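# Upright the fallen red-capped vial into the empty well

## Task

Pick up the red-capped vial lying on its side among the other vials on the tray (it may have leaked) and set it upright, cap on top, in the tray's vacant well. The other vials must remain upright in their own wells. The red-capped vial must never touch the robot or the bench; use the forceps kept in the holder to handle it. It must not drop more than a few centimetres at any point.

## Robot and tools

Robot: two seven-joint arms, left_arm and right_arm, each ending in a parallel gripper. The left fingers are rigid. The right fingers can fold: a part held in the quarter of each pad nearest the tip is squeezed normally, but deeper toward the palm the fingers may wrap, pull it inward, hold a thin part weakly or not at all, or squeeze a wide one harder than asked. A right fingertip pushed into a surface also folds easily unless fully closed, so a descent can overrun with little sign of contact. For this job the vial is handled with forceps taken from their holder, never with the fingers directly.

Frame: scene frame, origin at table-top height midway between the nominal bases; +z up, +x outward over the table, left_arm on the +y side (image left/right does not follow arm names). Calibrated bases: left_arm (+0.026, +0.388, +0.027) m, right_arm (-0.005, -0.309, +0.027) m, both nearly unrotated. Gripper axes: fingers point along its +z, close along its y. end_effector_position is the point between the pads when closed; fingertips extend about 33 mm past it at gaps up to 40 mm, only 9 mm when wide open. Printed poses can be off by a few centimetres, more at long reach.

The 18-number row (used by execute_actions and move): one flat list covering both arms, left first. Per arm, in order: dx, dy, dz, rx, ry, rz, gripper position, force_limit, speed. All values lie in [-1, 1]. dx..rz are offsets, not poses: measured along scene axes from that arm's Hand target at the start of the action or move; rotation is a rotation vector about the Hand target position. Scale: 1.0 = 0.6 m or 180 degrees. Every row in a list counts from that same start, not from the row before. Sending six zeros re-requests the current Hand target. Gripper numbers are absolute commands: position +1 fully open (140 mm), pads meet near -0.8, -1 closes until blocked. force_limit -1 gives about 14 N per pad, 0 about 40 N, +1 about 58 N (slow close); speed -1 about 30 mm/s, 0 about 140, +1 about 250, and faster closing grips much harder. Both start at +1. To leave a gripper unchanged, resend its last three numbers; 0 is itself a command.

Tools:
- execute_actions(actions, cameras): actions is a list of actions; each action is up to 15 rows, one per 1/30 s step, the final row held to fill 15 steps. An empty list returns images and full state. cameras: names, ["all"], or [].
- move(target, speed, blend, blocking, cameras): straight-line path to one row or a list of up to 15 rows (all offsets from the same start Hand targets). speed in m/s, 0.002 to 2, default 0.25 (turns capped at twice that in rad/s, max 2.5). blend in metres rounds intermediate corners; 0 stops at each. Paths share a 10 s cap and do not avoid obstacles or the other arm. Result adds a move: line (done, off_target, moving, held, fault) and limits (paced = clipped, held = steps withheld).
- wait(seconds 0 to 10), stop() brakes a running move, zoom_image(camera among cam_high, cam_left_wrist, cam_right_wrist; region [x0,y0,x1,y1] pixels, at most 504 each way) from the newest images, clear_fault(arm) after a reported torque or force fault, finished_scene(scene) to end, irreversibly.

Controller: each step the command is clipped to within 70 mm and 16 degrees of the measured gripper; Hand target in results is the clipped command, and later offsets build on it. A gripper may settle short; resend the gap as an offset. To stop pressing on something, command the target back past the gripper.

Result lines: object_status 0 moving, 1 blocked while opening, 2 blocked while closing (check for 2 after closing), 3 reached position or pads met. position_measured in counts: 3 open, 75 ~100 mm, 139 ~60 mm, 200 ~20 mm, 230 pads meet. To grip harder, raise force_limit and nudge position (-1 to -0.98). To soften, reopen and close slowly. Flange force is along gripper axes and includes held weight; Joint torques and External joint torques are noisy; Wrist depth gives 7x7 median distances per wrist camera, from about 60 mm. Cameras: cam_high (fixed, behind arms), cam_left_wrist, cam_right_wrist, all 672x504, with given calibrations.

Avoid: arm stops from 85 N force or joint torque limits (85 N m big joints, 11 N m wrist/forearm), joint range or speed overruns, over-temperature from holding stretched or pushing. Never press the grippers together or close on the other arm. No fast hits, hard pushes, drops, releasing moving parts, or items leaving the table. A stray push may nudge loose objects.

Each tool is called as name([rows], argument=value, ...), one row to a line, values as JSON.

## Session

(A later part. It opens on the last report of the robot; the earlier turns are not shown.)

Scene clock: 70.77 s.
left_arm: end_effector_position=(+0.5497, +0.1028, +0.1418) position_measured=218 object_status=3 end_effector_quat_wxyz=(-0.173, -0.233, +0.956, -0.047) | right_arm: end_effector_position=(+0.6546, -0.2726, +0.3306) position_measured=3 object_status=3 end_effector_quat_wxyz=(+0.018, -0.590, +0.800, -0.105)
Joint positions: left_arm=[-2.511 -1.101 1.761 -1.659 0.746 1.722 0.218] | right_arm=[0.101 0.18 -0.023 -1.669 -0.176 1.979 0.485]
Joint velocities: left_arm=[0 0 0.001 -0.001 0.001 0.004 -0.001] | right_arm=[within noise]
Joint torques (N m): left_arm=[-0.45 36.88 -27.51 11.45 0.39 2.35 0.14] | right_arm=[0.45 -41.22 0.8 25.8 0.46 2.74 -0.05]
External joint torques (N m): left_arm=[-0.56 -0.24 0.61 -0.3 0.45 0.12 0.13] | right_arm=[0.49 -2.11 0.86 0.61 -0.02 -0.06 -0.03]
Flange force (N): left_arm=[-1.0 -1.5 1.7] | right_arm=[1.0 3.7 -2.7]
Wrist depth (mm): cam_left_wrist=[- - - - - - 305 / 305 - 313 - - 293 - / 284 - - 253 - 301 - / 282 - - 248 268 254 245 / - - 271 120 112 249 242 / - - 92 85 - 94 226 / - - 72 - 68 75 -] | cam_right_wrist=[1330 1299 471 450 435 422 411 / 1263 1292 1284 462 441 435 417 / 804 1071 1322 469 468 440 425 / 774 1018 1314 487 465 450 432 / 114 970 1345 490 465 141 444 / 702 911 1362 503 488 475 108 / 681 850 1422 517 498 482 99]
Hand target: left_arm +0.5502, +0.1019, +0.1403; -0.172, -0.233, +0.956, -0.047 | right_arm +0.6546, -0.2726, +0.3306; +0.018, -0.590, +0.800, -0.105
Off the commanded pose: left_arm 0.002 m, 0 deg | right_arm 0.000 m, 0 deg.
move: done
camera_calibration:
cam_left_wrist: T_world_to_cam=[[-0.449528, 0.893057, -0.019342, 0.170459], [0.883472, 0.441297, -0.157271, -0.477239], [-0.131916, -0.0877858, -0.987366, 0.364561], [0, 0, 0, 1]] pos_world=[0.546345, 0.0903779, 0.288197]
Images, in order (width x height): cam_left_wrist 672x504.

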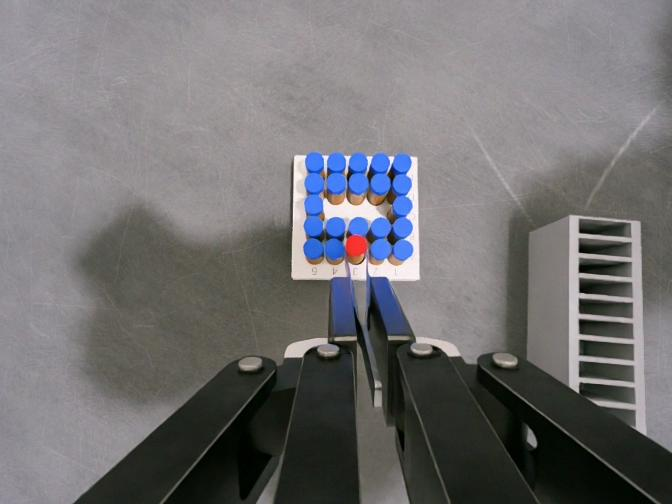

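move(target=[-0.0015,0.0012,-0.018,0,0,0,-0.71,-1,-1,0,0,0,0,0,0,1,1,1], cameras=["cam_left_wrist"], speed=0.03)

zoom_image(camera="cam_left_wrist", region=[290, 190, 420, 320])

Scene clock: 71.80 s.
left_arm: end_effector_position=(+0.5488, +0.1026, +0.1319) position_measured=218 object_status=3 end_effector_quat_wxyz=(-0.173, -0.233, +0.956, -0.047) | right_arm: end_effector_position=(+0.6546, -0.2726, +0.3306) position_measured=3 object_status=3 end_effector_quat_wxyz=(+0.018, -0.590, +0.800, -0.105)
Joint positions: left_arm=[-2.511 -1.109 1.773 -1.671 0.755 1.74 0.218] | right_arm=[0.101 0.18 -0.023 -1.669 -0.176 1.979 0.485]
Joint velocities: left_arm=[0.001 0 0 -0.001 0 0.003 -0.001] | right_arm=[within noise]
Joint torques (N m): left_arm=[-0.11 36.46 -26.8 11.02 0.53 2.46 0.18] | right_arm=[0.42 -41.21 0.78 25.79 0.47 2.74 -0.05]
External joint torques (N m): left_arm=[0 -0.69 1.48 -0.47 0.59 0.23 0.17] | right_arm=[0.46 -2.29 0.85 0.78 -0.01 -0.03 -0.03]
Flange force (N): left_arm=[-1.4 0.0 3.5] | right_arm=[1.0 3.6 -3.0]
Wrist depth (mm): cam_left_wrist=[- 298 - - - 300 302 / - - - 291 - - 294 / - - - 248 252 - - / - 278 - 237 260 247 234 / - 275 - 110 120 265 237 / - - 92 85 - 94 219 / - - 72 - 68 75 -] | cam_right_wrist=[1330 1299 1215 447 431 422 411 / 1292 1314 1284 458 440 427 419 / 801 1087 1322 471 458 441 428 / 758 1027 1314 475 465 455 434 / 114 983 1322 496 478 142 115 / 711 900 1330 513 - 475 108 / 687 837 1387 514 500 476 98]
Hand target: left_arm +0.5493, +0.1026, +0.1295; -0.172, -0.233, +0.956, -0.047 | right_arm +0.6546, -0.2726, +0.3306; +0.018, -0.590, +0.800, -0.105
Off the commanded pose: left_arm 0.002 m, 0 deg | right_arm 0.000 m, 0 deg.
move: done
camera_calibration:
cam_left_wrist: T_world_to_cam=[[-0.449094, 0.893259, -0.0200562, 0.169851], [0.883781, 0.440806, -0.156912, -0.478092], [-0.131322, -0.0881936, -0.987409, 0.35437], [0, 0, 0, 1]] pos_world=[0.545344, 0.0902781, 0.278297]
Images, in order (width x height): cam_left_wrist 672x504.

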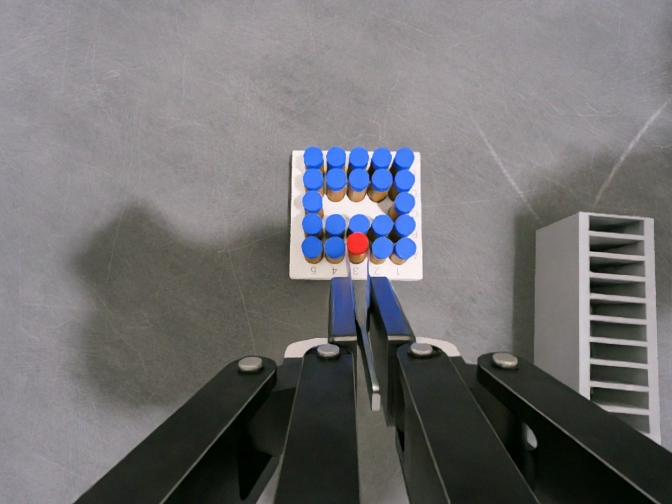

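Scaled by 3.877 from the camera's 672x504 image, which has a finer 960x720 frame.

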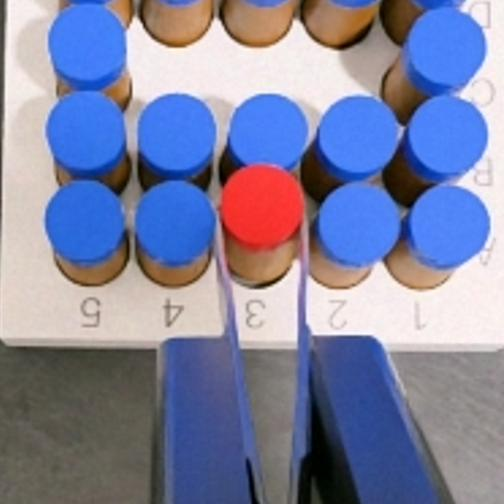

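move(target=[0.001,0.0015,-0.005,0,0,0,-0.71,-1,-1,0,0,0,0,0,0,1,1,1], cameras=["cam_left_wrist"], speed=0.03)

zoom_image(camera="cam_left_wrist", region=[310, 200, 410, 300])

Scene clock: 72.67 s.
left_arm: end_effector_position=(+0.5493, +0.1037, +0.1282) position_measured=218 object_status=3 end_effector_quat_wxyz=(-0.173, -0.234, +0.955, -0.047) | right_arm: end_effector_position=(+0.6546, -0.2726, +0.3306) position_measured=3 object_status=3 end_effector_quat_wxyz=(+0.018, -0.590, +0.800, -0.105)
Joint positions: left_arm=[-2.511 -1.111 1.779 -1.672 0.757 1.745 0.218] | right_arm=[0.101 0.18 -0.023 -1.669 -0.176 1.979 0.485]
Joint torques (N m): left_arm=[0.09 36.81 -27.45 11.45 0.46 2.25 0.17] | right_arm=[0.48 -41.18 0.77 25.81 0.44 2.73 -0.06]
External joint torques (N m): left_arm=[0.05 -0.47 0.85 -0.11 0.51 0.01 0.16] | right_arm=[0.53 -2.24 0.83 0.75 -0.04 -0.05 -0.04]
Flange force (N): left_arm=[-1.5 -0.5 1.7] | right_arm=[0.9 3.6 -3.0]
Wrist depth (mm): cam_left_wrist=[- - - - - 293 - / - - - - - - - / - - - 257 265 - - / - - - 233 259 251 232 / - - 277 132 265 259 222 / - - 92 85 - 94 215 / - - 72 - 68 75 -] | cam_right_wrist=[1345 1277 464 450 436 421 410 / 1306 1314 475 457 445 429 419 / 810 1076 1395 471 460 439 426 / 766 1018 1330 481 463 449 436 / 114 978 1330 491 474 141 438 / 695 908 1299 506 483 474 108 / 667 834 1395 1387 505 482 98]
Hand target: left_arm +0.5499, +0.1035, +0.1265; -0.172, -0.233, +0.956, -0.047 | right_arm +0.6546, -0.2726, +0.3306; +0.018, -0.590, +0.800, -0.105
Off the commanded pose: left_arm 0.002 m, 0 deg | right_arm 0.000 m, 0 deg.
move: done
camera_calibration:
cam_left_wrist: T_world_to_cam=[[-0.451401, 0.892122, -0.0188607, 0.170195], [0.882531, 0.443226, -0.157131, -0.479127], [-0.13182, -0.0875741, -0.987398, 0.351095], [0, 0, 0, 1]] pos_world=[0.545952, 0.0912738, 0.274595]
Images, in order (width x height): cam_left_wrist 672x504.

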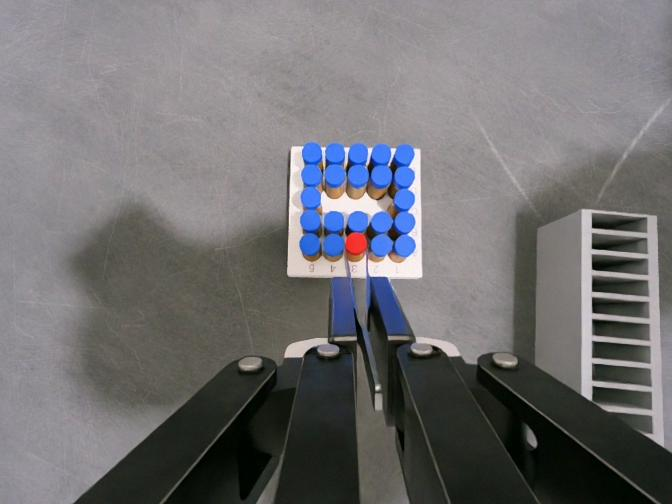

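Scaled by 5.040 from the camera's 672x504 image, which has a finer 960x720 frame.

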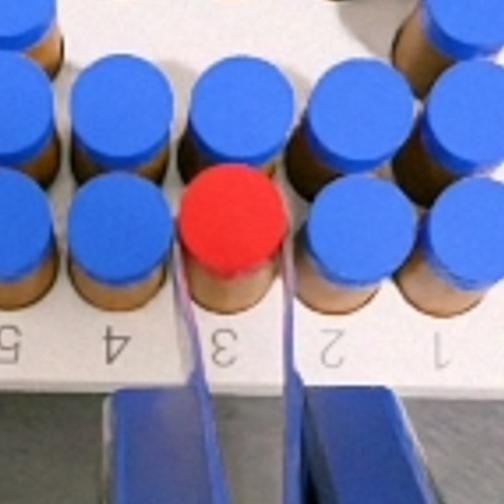

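move(target=[-0.0003,0.0008,-0.0065,0,0,0,-0.71,-1,-1,0,0,0,0,0,0,1,1,1], cameras=["cam_left_wrist"], speed=0.03)

zoom_image(camera="cam_left_wrist", region=[310, 200, 410, 300])

Scene clock: 73.50 s.
left_arm: end_effector_position=(+0.5499, +0.1036, +0.1257) position_measured=218 object_status=3 end_effector_quat_wxyz=(-0.172, -0.234, +0.956, -0.048) | right_arm: end_effector_position=(+0.6546, -0.2726, +0.3306) position_measured=3 object_status=3 end_effector_quat_wxyz=(+0.018, -0.590, +0.800, -0.105)
Joint positions: left_arm=[-2.511 -1.113 1.782 -1.675 0.76 1.752 0.218] | right_arm=[0.101 0.18 -0.023 -1.669 -0.176 1.979 0.485]
Joint velocities: left_arm=[-0.001 -0.001 0 -0.001 0.002 0.004 0] | right_arm=[within noise]
Joint torques (N m): left_arm=[-0.17 35.98 -26.61 10.5 0.56 2.26 0.19] | right_arm=[0.45 -41.21 0.79 25.82 0.47 2.73 -0.06]
External joint torques (N m): left_arm=[-0.33 -1.25 1.54 -1.05 0.59 0.04 0.18] | right_arm=[0.5 -2.09 0.85 0.66 -0.01 -0.06 -0.05]
Flange force (N): left_arm=[-0.8 0.3 4.6] | right_arm=[0.9 3.5 -2.8]
Wrist depth (mm): cam_left_wrist=[- - - - - 298 - / - - - - - - - / - - - 238 253 - - / - - - 231 257 258 234 / 265 - 267 120 265 258 219 / - - 92 85 - 94 214 / - - 72 - 68 75 -] | cam_right_wrist=[1322 1277 464 449 434 420 407 / 1263 1322 473 464 443 441 417 / 813 1076 1270 470 458 437 428 / 769 1023 1337 476 454 452 436 / 114 970 1353 487 - 141 442 / 691 900 1330 505 482 474 108 / 685 856 1440 1422 497 483 99]
Hand target: left_arm +0.5497, +0.1040, +0.1226; -0.172, -0.233, +0.956, -0.047 | right_arm +0.6546, -0.2726, +0.3306; +0.018, -0.590, +0.800, -0.105
Off the commanded pose: left_arm 0.003 m, 0 deg | right_arm 0.000 m, 0 deg.
move: done
camera_calibration:
cam_left_wrist: T_world_to_cam=[[-0.452108, 0.891723, -0.0206797, 0.171296], [0.882509, 0.443829, -0.155542, -0.480221], [-0.129523, -0.088572, -0.987613, 0.34755], [0, 0, 0, 1]] pos_world=[0.546259, 0.0911702, 0.272093]
Images, in order (width x height): cam_left_wrist 672x504.

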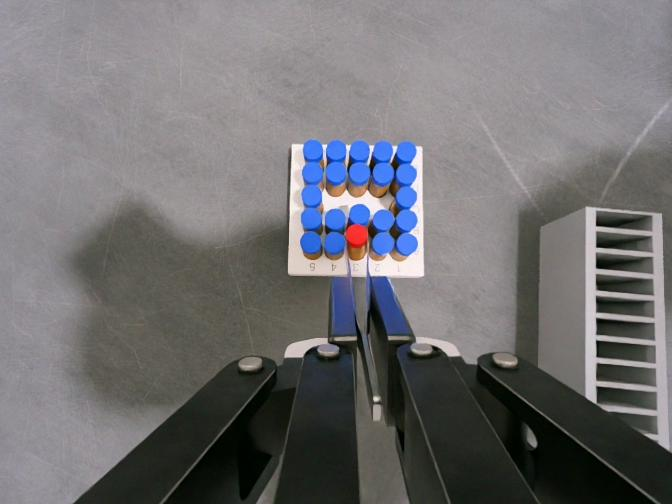

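Scaled by 5.040 from the camera's 672x504 image, which has a finer 960x720 frame.

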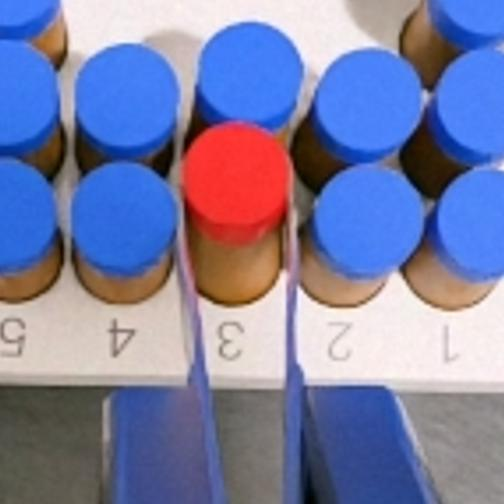

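move(target=[0.003,0.0016,0.004,0,0,0,-0.71,-1,-1,0,0,0,0,0,0,1,1,1], cameras=["cam_left_wrist"], speed=0.03)

zoom_image(camera="cam_left_wrist", region=[310, 200, 410, 300])

Scene clock: 74.37 s.
left_arm: end_effector_position=(+0.5518, +0.1041, +0.1263) position_measured=218 object_status=3 end_effector_quat_wxyz=(-0.172, -0.236, +0.955, -0.049) | right_arm: end_effector_position=(+0.6546, -0.2726, +0.3306) position_measured=3 object_status=3 end_effector_quat_wxyz=(+0.018, -0.590, +0.800, -0.105)
Joint positions: left_arm=[-2.511 -1.113 1.783 -1.671 0.76 1.752 0.218] | right_arm=[0.101 0.18 -0.023 -1.669 -0.176 1.979 0.485]
Joint torques (N m): left_arm=[-0.41 36.95 -27.48 12.25 0.13 2.05 0.34] | right_arm=[0.45 -41.21 0.8 25.74 0.46 2.75 -0.06]
External joint torques (N m): left_arm=[-0.35 -0.33 0.74 0.83 0.17 -0.18 0.33] | right_arm=[0.39 -2.35 0.77 0.71 -0.03 -0.03 -0.04]
Flange force (N): left_arm=[-4.6 -5.0 -0.8] | right_arm=[1.3 4.0 -2.9]
Wrist depth (mm): cam_left_wrist=[- - - - - 305 - / 282 - - - - - - / - - - 240 270 - - / - - - 231 255 254 233 / - - - 120 111 245 222 / 259 - 92 85 - 94 214 / - - 72 - 68 76 -] | cam_right_wrist=[1337 1292 465 441 436 422 411 / 1249 1314 476 454 - 430 420 / 810 1103 1263 - 450 439 428 / 769 1032 1345 479 463 452 431 / 114 987 1337 492 470 141 435 / 695 911 1322 500 491 472 108 / 671 869 1413 514 498 481 98]
Hand target: left_arm +0.5515, +0.1049, +0.1250; -0.172, -0.233, +0.956, -0.047 | right_arm +0.6546, -0.2726, +0.3306; +0.018, -0.590, +0.800, -0.105
Off the commanded pose: left_arm 0.002 m, 0 deg | right_arm 0.000 m, 0 deg.
move: done
camera_calibration:
cam_left_wrist: T_world_to_cam=[[-0.455153, 0.890137, -0.022162, 0.173687], [0.881221, 0.446748, -0.154486, -0.481798], [-0.127613, -0.0898446, -0.987746, 0.347533], [0, 0, 0, 1]] pos_world=[0.547974, 0.0918606, 0.272692]
Images, in order (width x height): cam_left_wrist 672x504.

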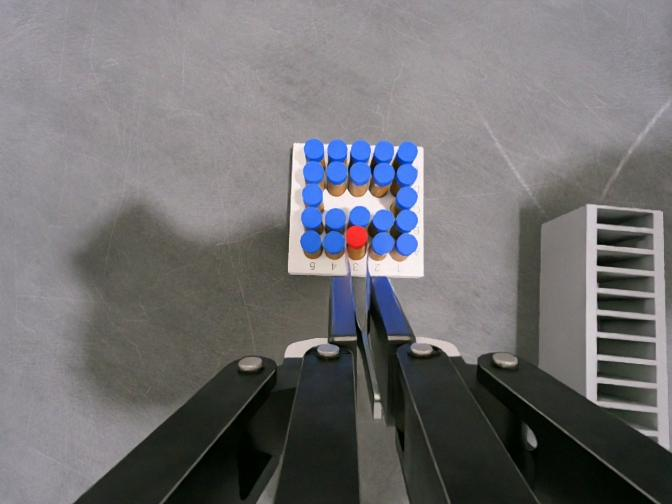

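Scaled by 5.040 from the camera's 672x504 image, which has a finer 960x720 frame.

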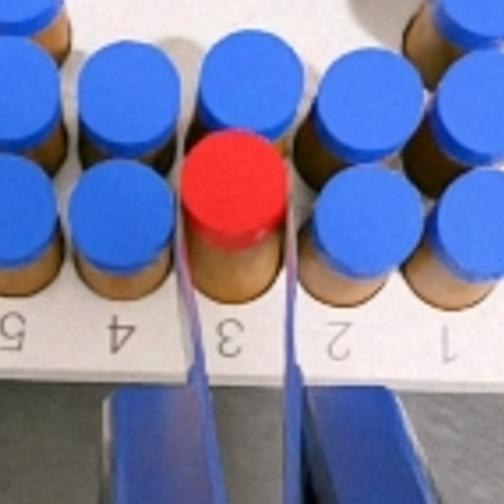

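move([
  [0.003,0.0016,-0.001,0,0,0,-0.71,-1,-1,0,0,0,0,0,0,1,1,1],
  [0.003,0.0016,-0.001,0,0,0,-0.695,-1,-1,0,0,0,0,0,0,1,1,1],
], cameras=["cam_left_wrist"], speed=0.03)

zoom_image(camera="cam_left_wrist", region=[310, 200, 410, 300])

Scene clock: 75.70 s.
left_arm: end_effector_position=(+0.5538, +0.1048, +0.1260) position_measured=216 object_status=3 end_effector_quat_wxyz=(-0.172, -0.236, +0.955, -0.049) | right_arm: end_effector_position=(+0.6546, -0.2726, +0.3306) position_measured=3 object_status=3 end_effector_quat_wxyz=(+0.018, -0.590, +0.800, -0.105)
Joint positions: left_arm=[-2.513 -1.114 1.785 -1.665 0.76 1.751 0.221] | right_arm=[0.101 0.18 -0.023 -1.669 -0.176 1.979 0.485]
Joint torques (N m): left_arm=[-0.35 37.04 -27.36 11.94 0.14 2.01 0.4] | right_arm=[0.39 -41.22 0.77 25.81 0.46 2.75 -0.05]
External joint torques (N m): left_arm=[-0.12 -0.46 0.92 0.61 0.19 -0.21 0.39] | right_arm=[0.43 -1.97 0.83 0.56 -0.02 -0.05 -0.04]
Flange force (N): left_arm=[-4.2 -3.7 -0.3] | right_arm=[1.0 3.5 -2.5]
Wrist depth (mm): cam_left_wrist=[- 297 292 - - - - / - - 282 - - - - / - - 269 238 260 - 280 / 268 - - 233 252 261 225 / - - - 119 111 244 220 / - - 92 85 98 94 213 / - - 72 - 68 75 -] | cam_right_wrist=[1322 1292 464 451 439 426 412 / 1256 1306 1209 - 446 430 422 / 813 1081 1306 470 - 441 426 / 764 1032 1322 487 466 441 437 / 114 970 1370 491 478 141 120 / 704 893 1314 500 474 469 108 / 669 840 1477 521 500 482 99]
Hand target: left_arm +0.5533, +0.1059, +0.1244; -0.172, -0.233, +0.956, -0.047 | right_arm +0.6546, -0.2726, +0.3306; +0.018, -0.590, +0.800, -0.105
Off the commanded pose: left_arm 0.002 m, 0 deg | right_arm 0.000 m, 0 deg.
move: done
camera_calibration:
cam_left_wrist: T_world_to_cam=[[-0.455821, 0.889784, -0.0226283, 0.174453], [0.880919, 0.447352, -0.154459, -0.48373], [-0.127312, -0.0903395, -0.98774, 0.347421], [0, 0, 0, 1]] pos_world=[0.549877, 0.0925582, 0.272393]
Images, in order (width x height): cam_left_wrist 672x504.

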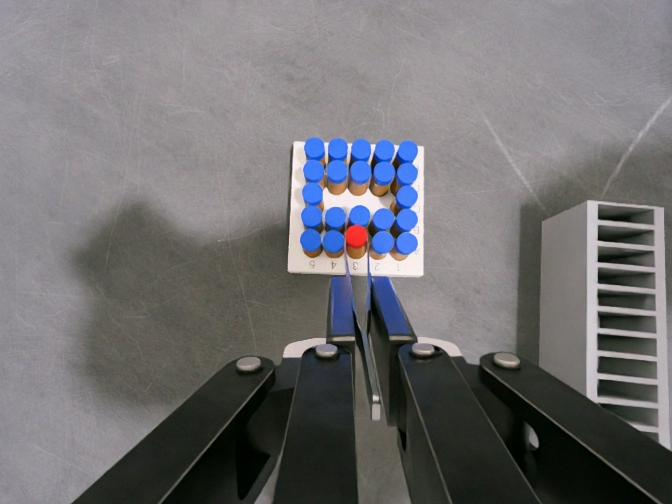

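Scaled by 5.040 from the camera's 672x504 image, which has a finer 960x720 frame.

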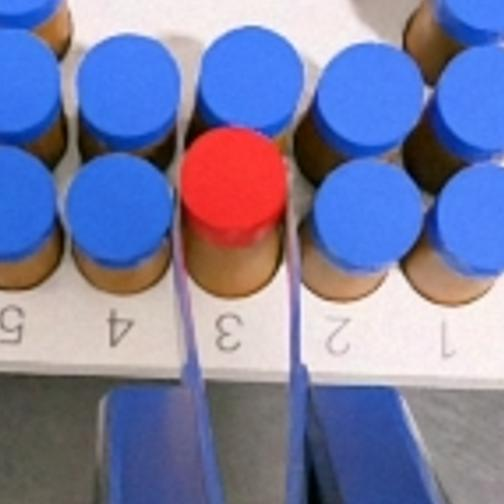

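move(target=[0,0,0,0,0,0,-0.68,-1,-1,0,0,0,0,0,0,1,1,1], cameras=["cam_left_wrist"], speed=0.03)

zoom_image(camera="cam_left_wrist", region=[310, 200, 410, 300])

Scene clock: 76.30 s.
left_arm: end_effector_position=(+0.5538, +0.1050, +0.1258) position_measured=214 object_status=3 end_effector_quat_wxyz=(-0.172, -0.236, +0.955, -0.049) | right_arm: end_effector_position=(+0.6546, -0.2726, +0.3306) position_measured=3 object_status=3 end_effector_quat_wxyz=(+0.018, -0.590, +0.800, -0.105)
Joint positions: left_arm=[-2.513 -1.114 1.786 -1.665 0.76 1.751 0.221] | right_arm=[0.101 0.18 -0.023 -1.669 -0.176 1.979 0.485]
Joint torques (N m): left_arm=[-0.33 37.13 -27.54 11.97 0.07 2.02 0.39] | right_arm=[0.41 -41.2 0.82 25.81 0.45 2.75 -0.07]
External joint torques (N m): left_arm=[-0.16 -0.57 0.91 0.51 0.11 -0.22 0.39] | right_arm=[0.35 -2.11 0.79 0.69 -0.04 -0.04 -0.05]
Flange force (N): left_arm=[-4.1 -3.6 -0.1] | right_arm=[1.0 3.3 -2.8]
Wrist depth (mm): cam_left_wrist=[- - - - - - - / - - 282 - - - - / - - - 237 243 - - / - - - 236 255 256 225 / 261 - - 120 114 249 219 / - - 91 85 99 95 213 / - - 73 - 68 76 -] | cam_right_wrist=[1337 1277 464 447 434 423 409 / 1292 1314 1284 462 445 432 421 / 804 1108 1306 471 454 439 426 / 774 1046 1353 499 463 452 439 / 114 983 1322 487 468 142 440 / 700 923 1292 503 490 473 108 / 677 843 1422 513 499 484 98]
Hand target: left_arm +0.5533, +0.1059, +0.1244; -0.172, -0.233, +0.956, -0.047 | right_arm +0.6546, -0.2726, +0.3306; +0.018, -0.590, +0.800, -0.105
Off the commanded pose: left_arm 0.002 m, 0 deg | right_arm 0.000 m, 0 deg.
move: done
camera_calibration:
cam_left_wrist: T_world_to_cam=[[-0.455785, 0.889809, -0.0223628, 0.174175], [0.880909, 0.447343, -0.154545, -0.48382], [-0.127511, -0.0901388, -0.987733, 0.34733], [0, 0, 0, 1]] pos_world=[0.549877, 0.0927586, 0.272193]
Images, in order (width x height): cam_left_wrist 672x504.

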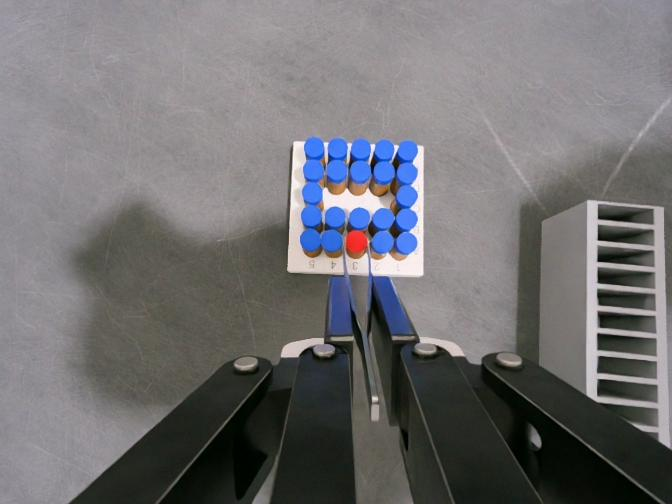

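Scaled by 5.040 from the camera's 672x504 image, which has a finer 960x720 frame.

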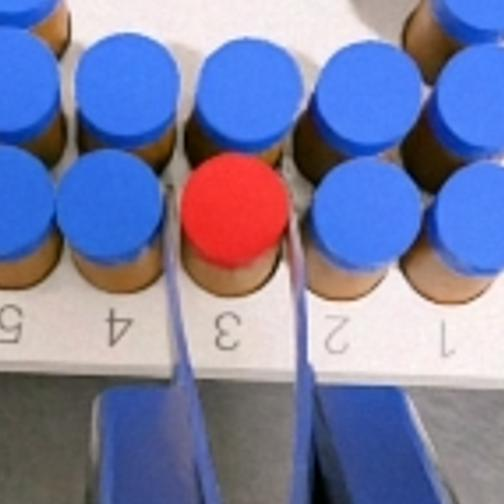

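move(target=[0.035,0.0195,0.1,0,0,0,-0.682,-1,-1,0,0,0,0,0,0,1,1,1], cameras=["cam_left_wrist"], speed=0.05)

zoom_image(camera="cam_left_wrist", region=[270, 120, 450, 300])

Scene clock: 78.40 s.
left_arm: end_effector_position=(+0.5759, +0.1185, +0.1836) position_measured=214 object_status=3 end_effector_quat_wxyz=(-0.170, -0.238, +0.955, -0.047) | right_arm: end_effector_position=(+0.6546, -0.2726, +0.3306) position_measured=3 object_status=3 end_effector_quat_wxyz=(+0.018, -0.590, +0.800, -0.105)
Joint positions: left_arm=[-2.531 -1.083 1.73 -1.532 0.725 1.617 0.255] | right_arm=[0.101 0.18 -0.023 -1.669 -0.176 1.979 0.485]
Joint velocities: left_arm=[0 -0.001 0.001 0.002 0.001 -0.003 0.002] | right_arm=[within noise]
Joint torques (N m): left_arm=[-0.42 38.84 -27.47 12.47 -0.1 1.96 0.33] | right_arm=[0.39 -41.19 0.82 25.87 0.48 2.75 -0.01]
External joint torques (N m): left_arm=[-0.43 -0.26 -0.04 0.43 0.03 -0.23 0.32] | right_arm=[0.42 -2.19 0.87 0.78 0 -0.03 0]
Flange force (N): left_arm=[-2.8 -3.3 -1.7] | right_arm=[0.8 3.3 -3.0]
Wrist depth (mm): cam_left_wrist=[- - - - - - - / - - - - - - - / - - - 302 - 297 338 / - - - 292 - 299 - / - - - 119 112 288 - / - 312 91 85 98 94 79 / - - 73 - 68 76 -] | cam_right_wrist=[1322 1256 466 467 436 423 412 / 1306 1270 471 461 447 430 420 / 816 1081 1314 470 453 440 426 / 764 1018 1353 482 462 454 442 / 114 970 1362 491 479 141 438 / 691 923 1345 502 487 476 108 / 671 856 1458 517 489 483 98]
Hand target: left_arm +0.5743, +0.1176, +0.1844; -0.172, -0.233, +0.956, -0.047 | right_arm +0.6546, -0.2726, +0.3306; +0.018, -0.590, +0.800, -0.105
Off the commanded pose: left_arm 0.002 m, 1 deg | right_arm 0.000 m, 0 deg.
move: done
camera_calibration:
cam_left_wrist: T_world_to_cam=[[-0.457608, 0.888945, -0.0193015, 0.174096], [0.880207, 0.449824, -0.151306, -0.500893], [-0.12582, -0.086228, -0.988299, 0.407166], [0, 0, 0, 1]] pos_world=[0.571787, 0.105661, 0.329974]
Images, in order (width x height): cam_left_wrist 672x504.

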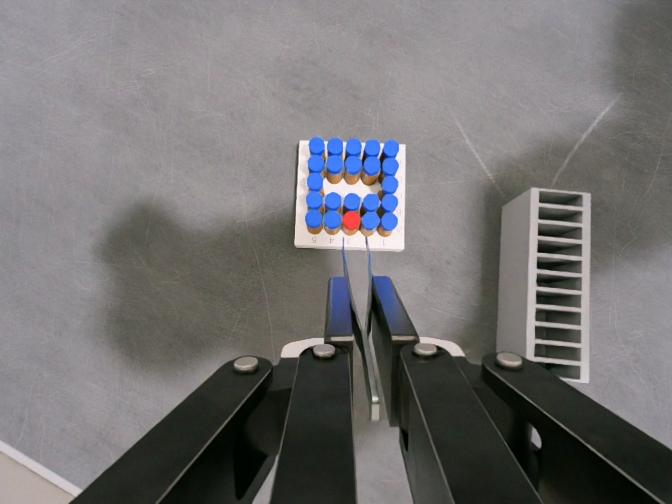

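Scaled by 2.800 from the camera's 672x504 image, which has a finer 960x720 frame.

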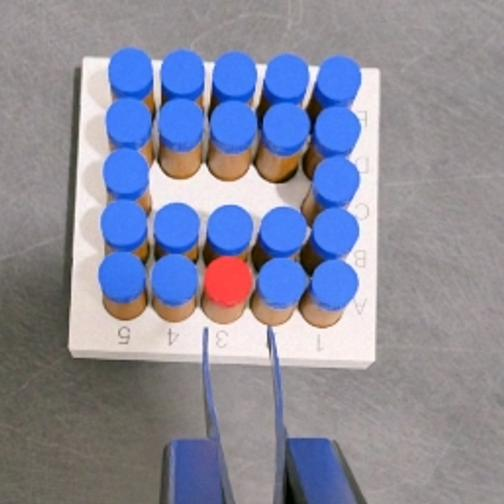

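move(target=[-0.03,0.45,0.1,0,0,0,-0.69,-1,-1,0,0,0,0,0,0,1,1,1], cameras=["cam_high"], speed=0.2)

zoom_image(camera="cam_high", region=[360, 265, 430, 325])

finished_scene(scene=1)

Scene clock: 81.20 s.
left_arm: end_effector_position=(+0.5568, +0.3875, +0.2445) position_measured=215 object_status=3 end_effector_quat_wxyz=(-0.172, -0.238, +0.955, -0.048) | right_arm: end_effector_position=(+0.6546, -0.2726, +0.3306) position_measured=3 object_status=3 end_effector_quat_wxyz=(+0.018, -0.590, +0.800, -0.105)
Joint positions: left_arm=[-1.965 -1.055 1.529 -1.654 0.745 1.388 0.559] | right_arm=[0.101 0.18 -0.023 -1.669 -0.176 1.979 0.485]
Joint velocities: left_arm=[0 0 0.001 -0.002 -0.001 -0.001 0.007] | right_arm=[within noise]
Joint torques (N m): left_arm=[-0.42 32.44 -27.59 11.72 0.26 1.6 0.39] | right_arm=[0.47 -41.2 0.82 25.83 0.46 2.73 -0.04]
External joint torques (N m): left_arm=[-0.44 -0.45 -0.04 0.04 0.46 -0.3 0.38] | right_arm=[0.69 -2.29 1.05 0.82 -0.01 -0.03 -0.03]
Flange force (N): left_arm=[-2.4 -0.8 -0.8] | right_arm=[0.6 3.5 -3.2]
Wrist depth (mm): cam_left_wrist=[421 - - - - - - / 371 394 363 - - - - / - - 364 - - - - / - - - 394 - - - / - - - 120 110 - - / - - 92 85 98 94 - / - - 73 - 68 76 -] | cam_right_wrist=[1322 1256 463 449 437 419 414 / 1292 1292 1362 458 446 434 420 / 804 1113 1284 469 451 441 428 / 771 1018 1330 479 471 454 440 / 114 950 1378 496 469 142 438 / 702 890 1330 509 480 474 108 / 683 859 1431 1378 496 480 98]
Hand target: left_arm +0.5563, +0.3876, +0.2444; -0.172, -0.233, +0.956, -0.047 | right_arm +0.6546, -0.2726, +0.3306; +0.018, -0.590, +0.800, -0.105
Off the commanded pose: left_arm 0.000 m, 1 deg | right_arm 0.000 m, 0 deg.
move: done
Images, in order (width x height): cam_high 672x504.

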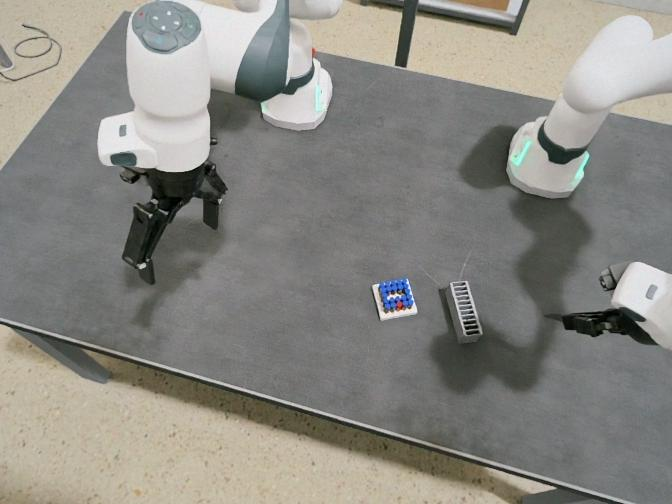

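Scaled by 7.200 from the camera's 672x504 image, which has a finer 960x720 frame.

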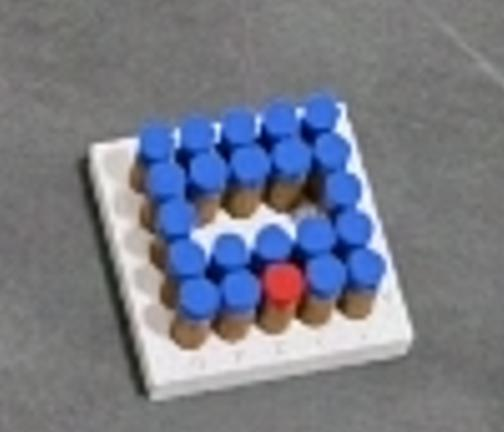

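The scene is finished: the task was done.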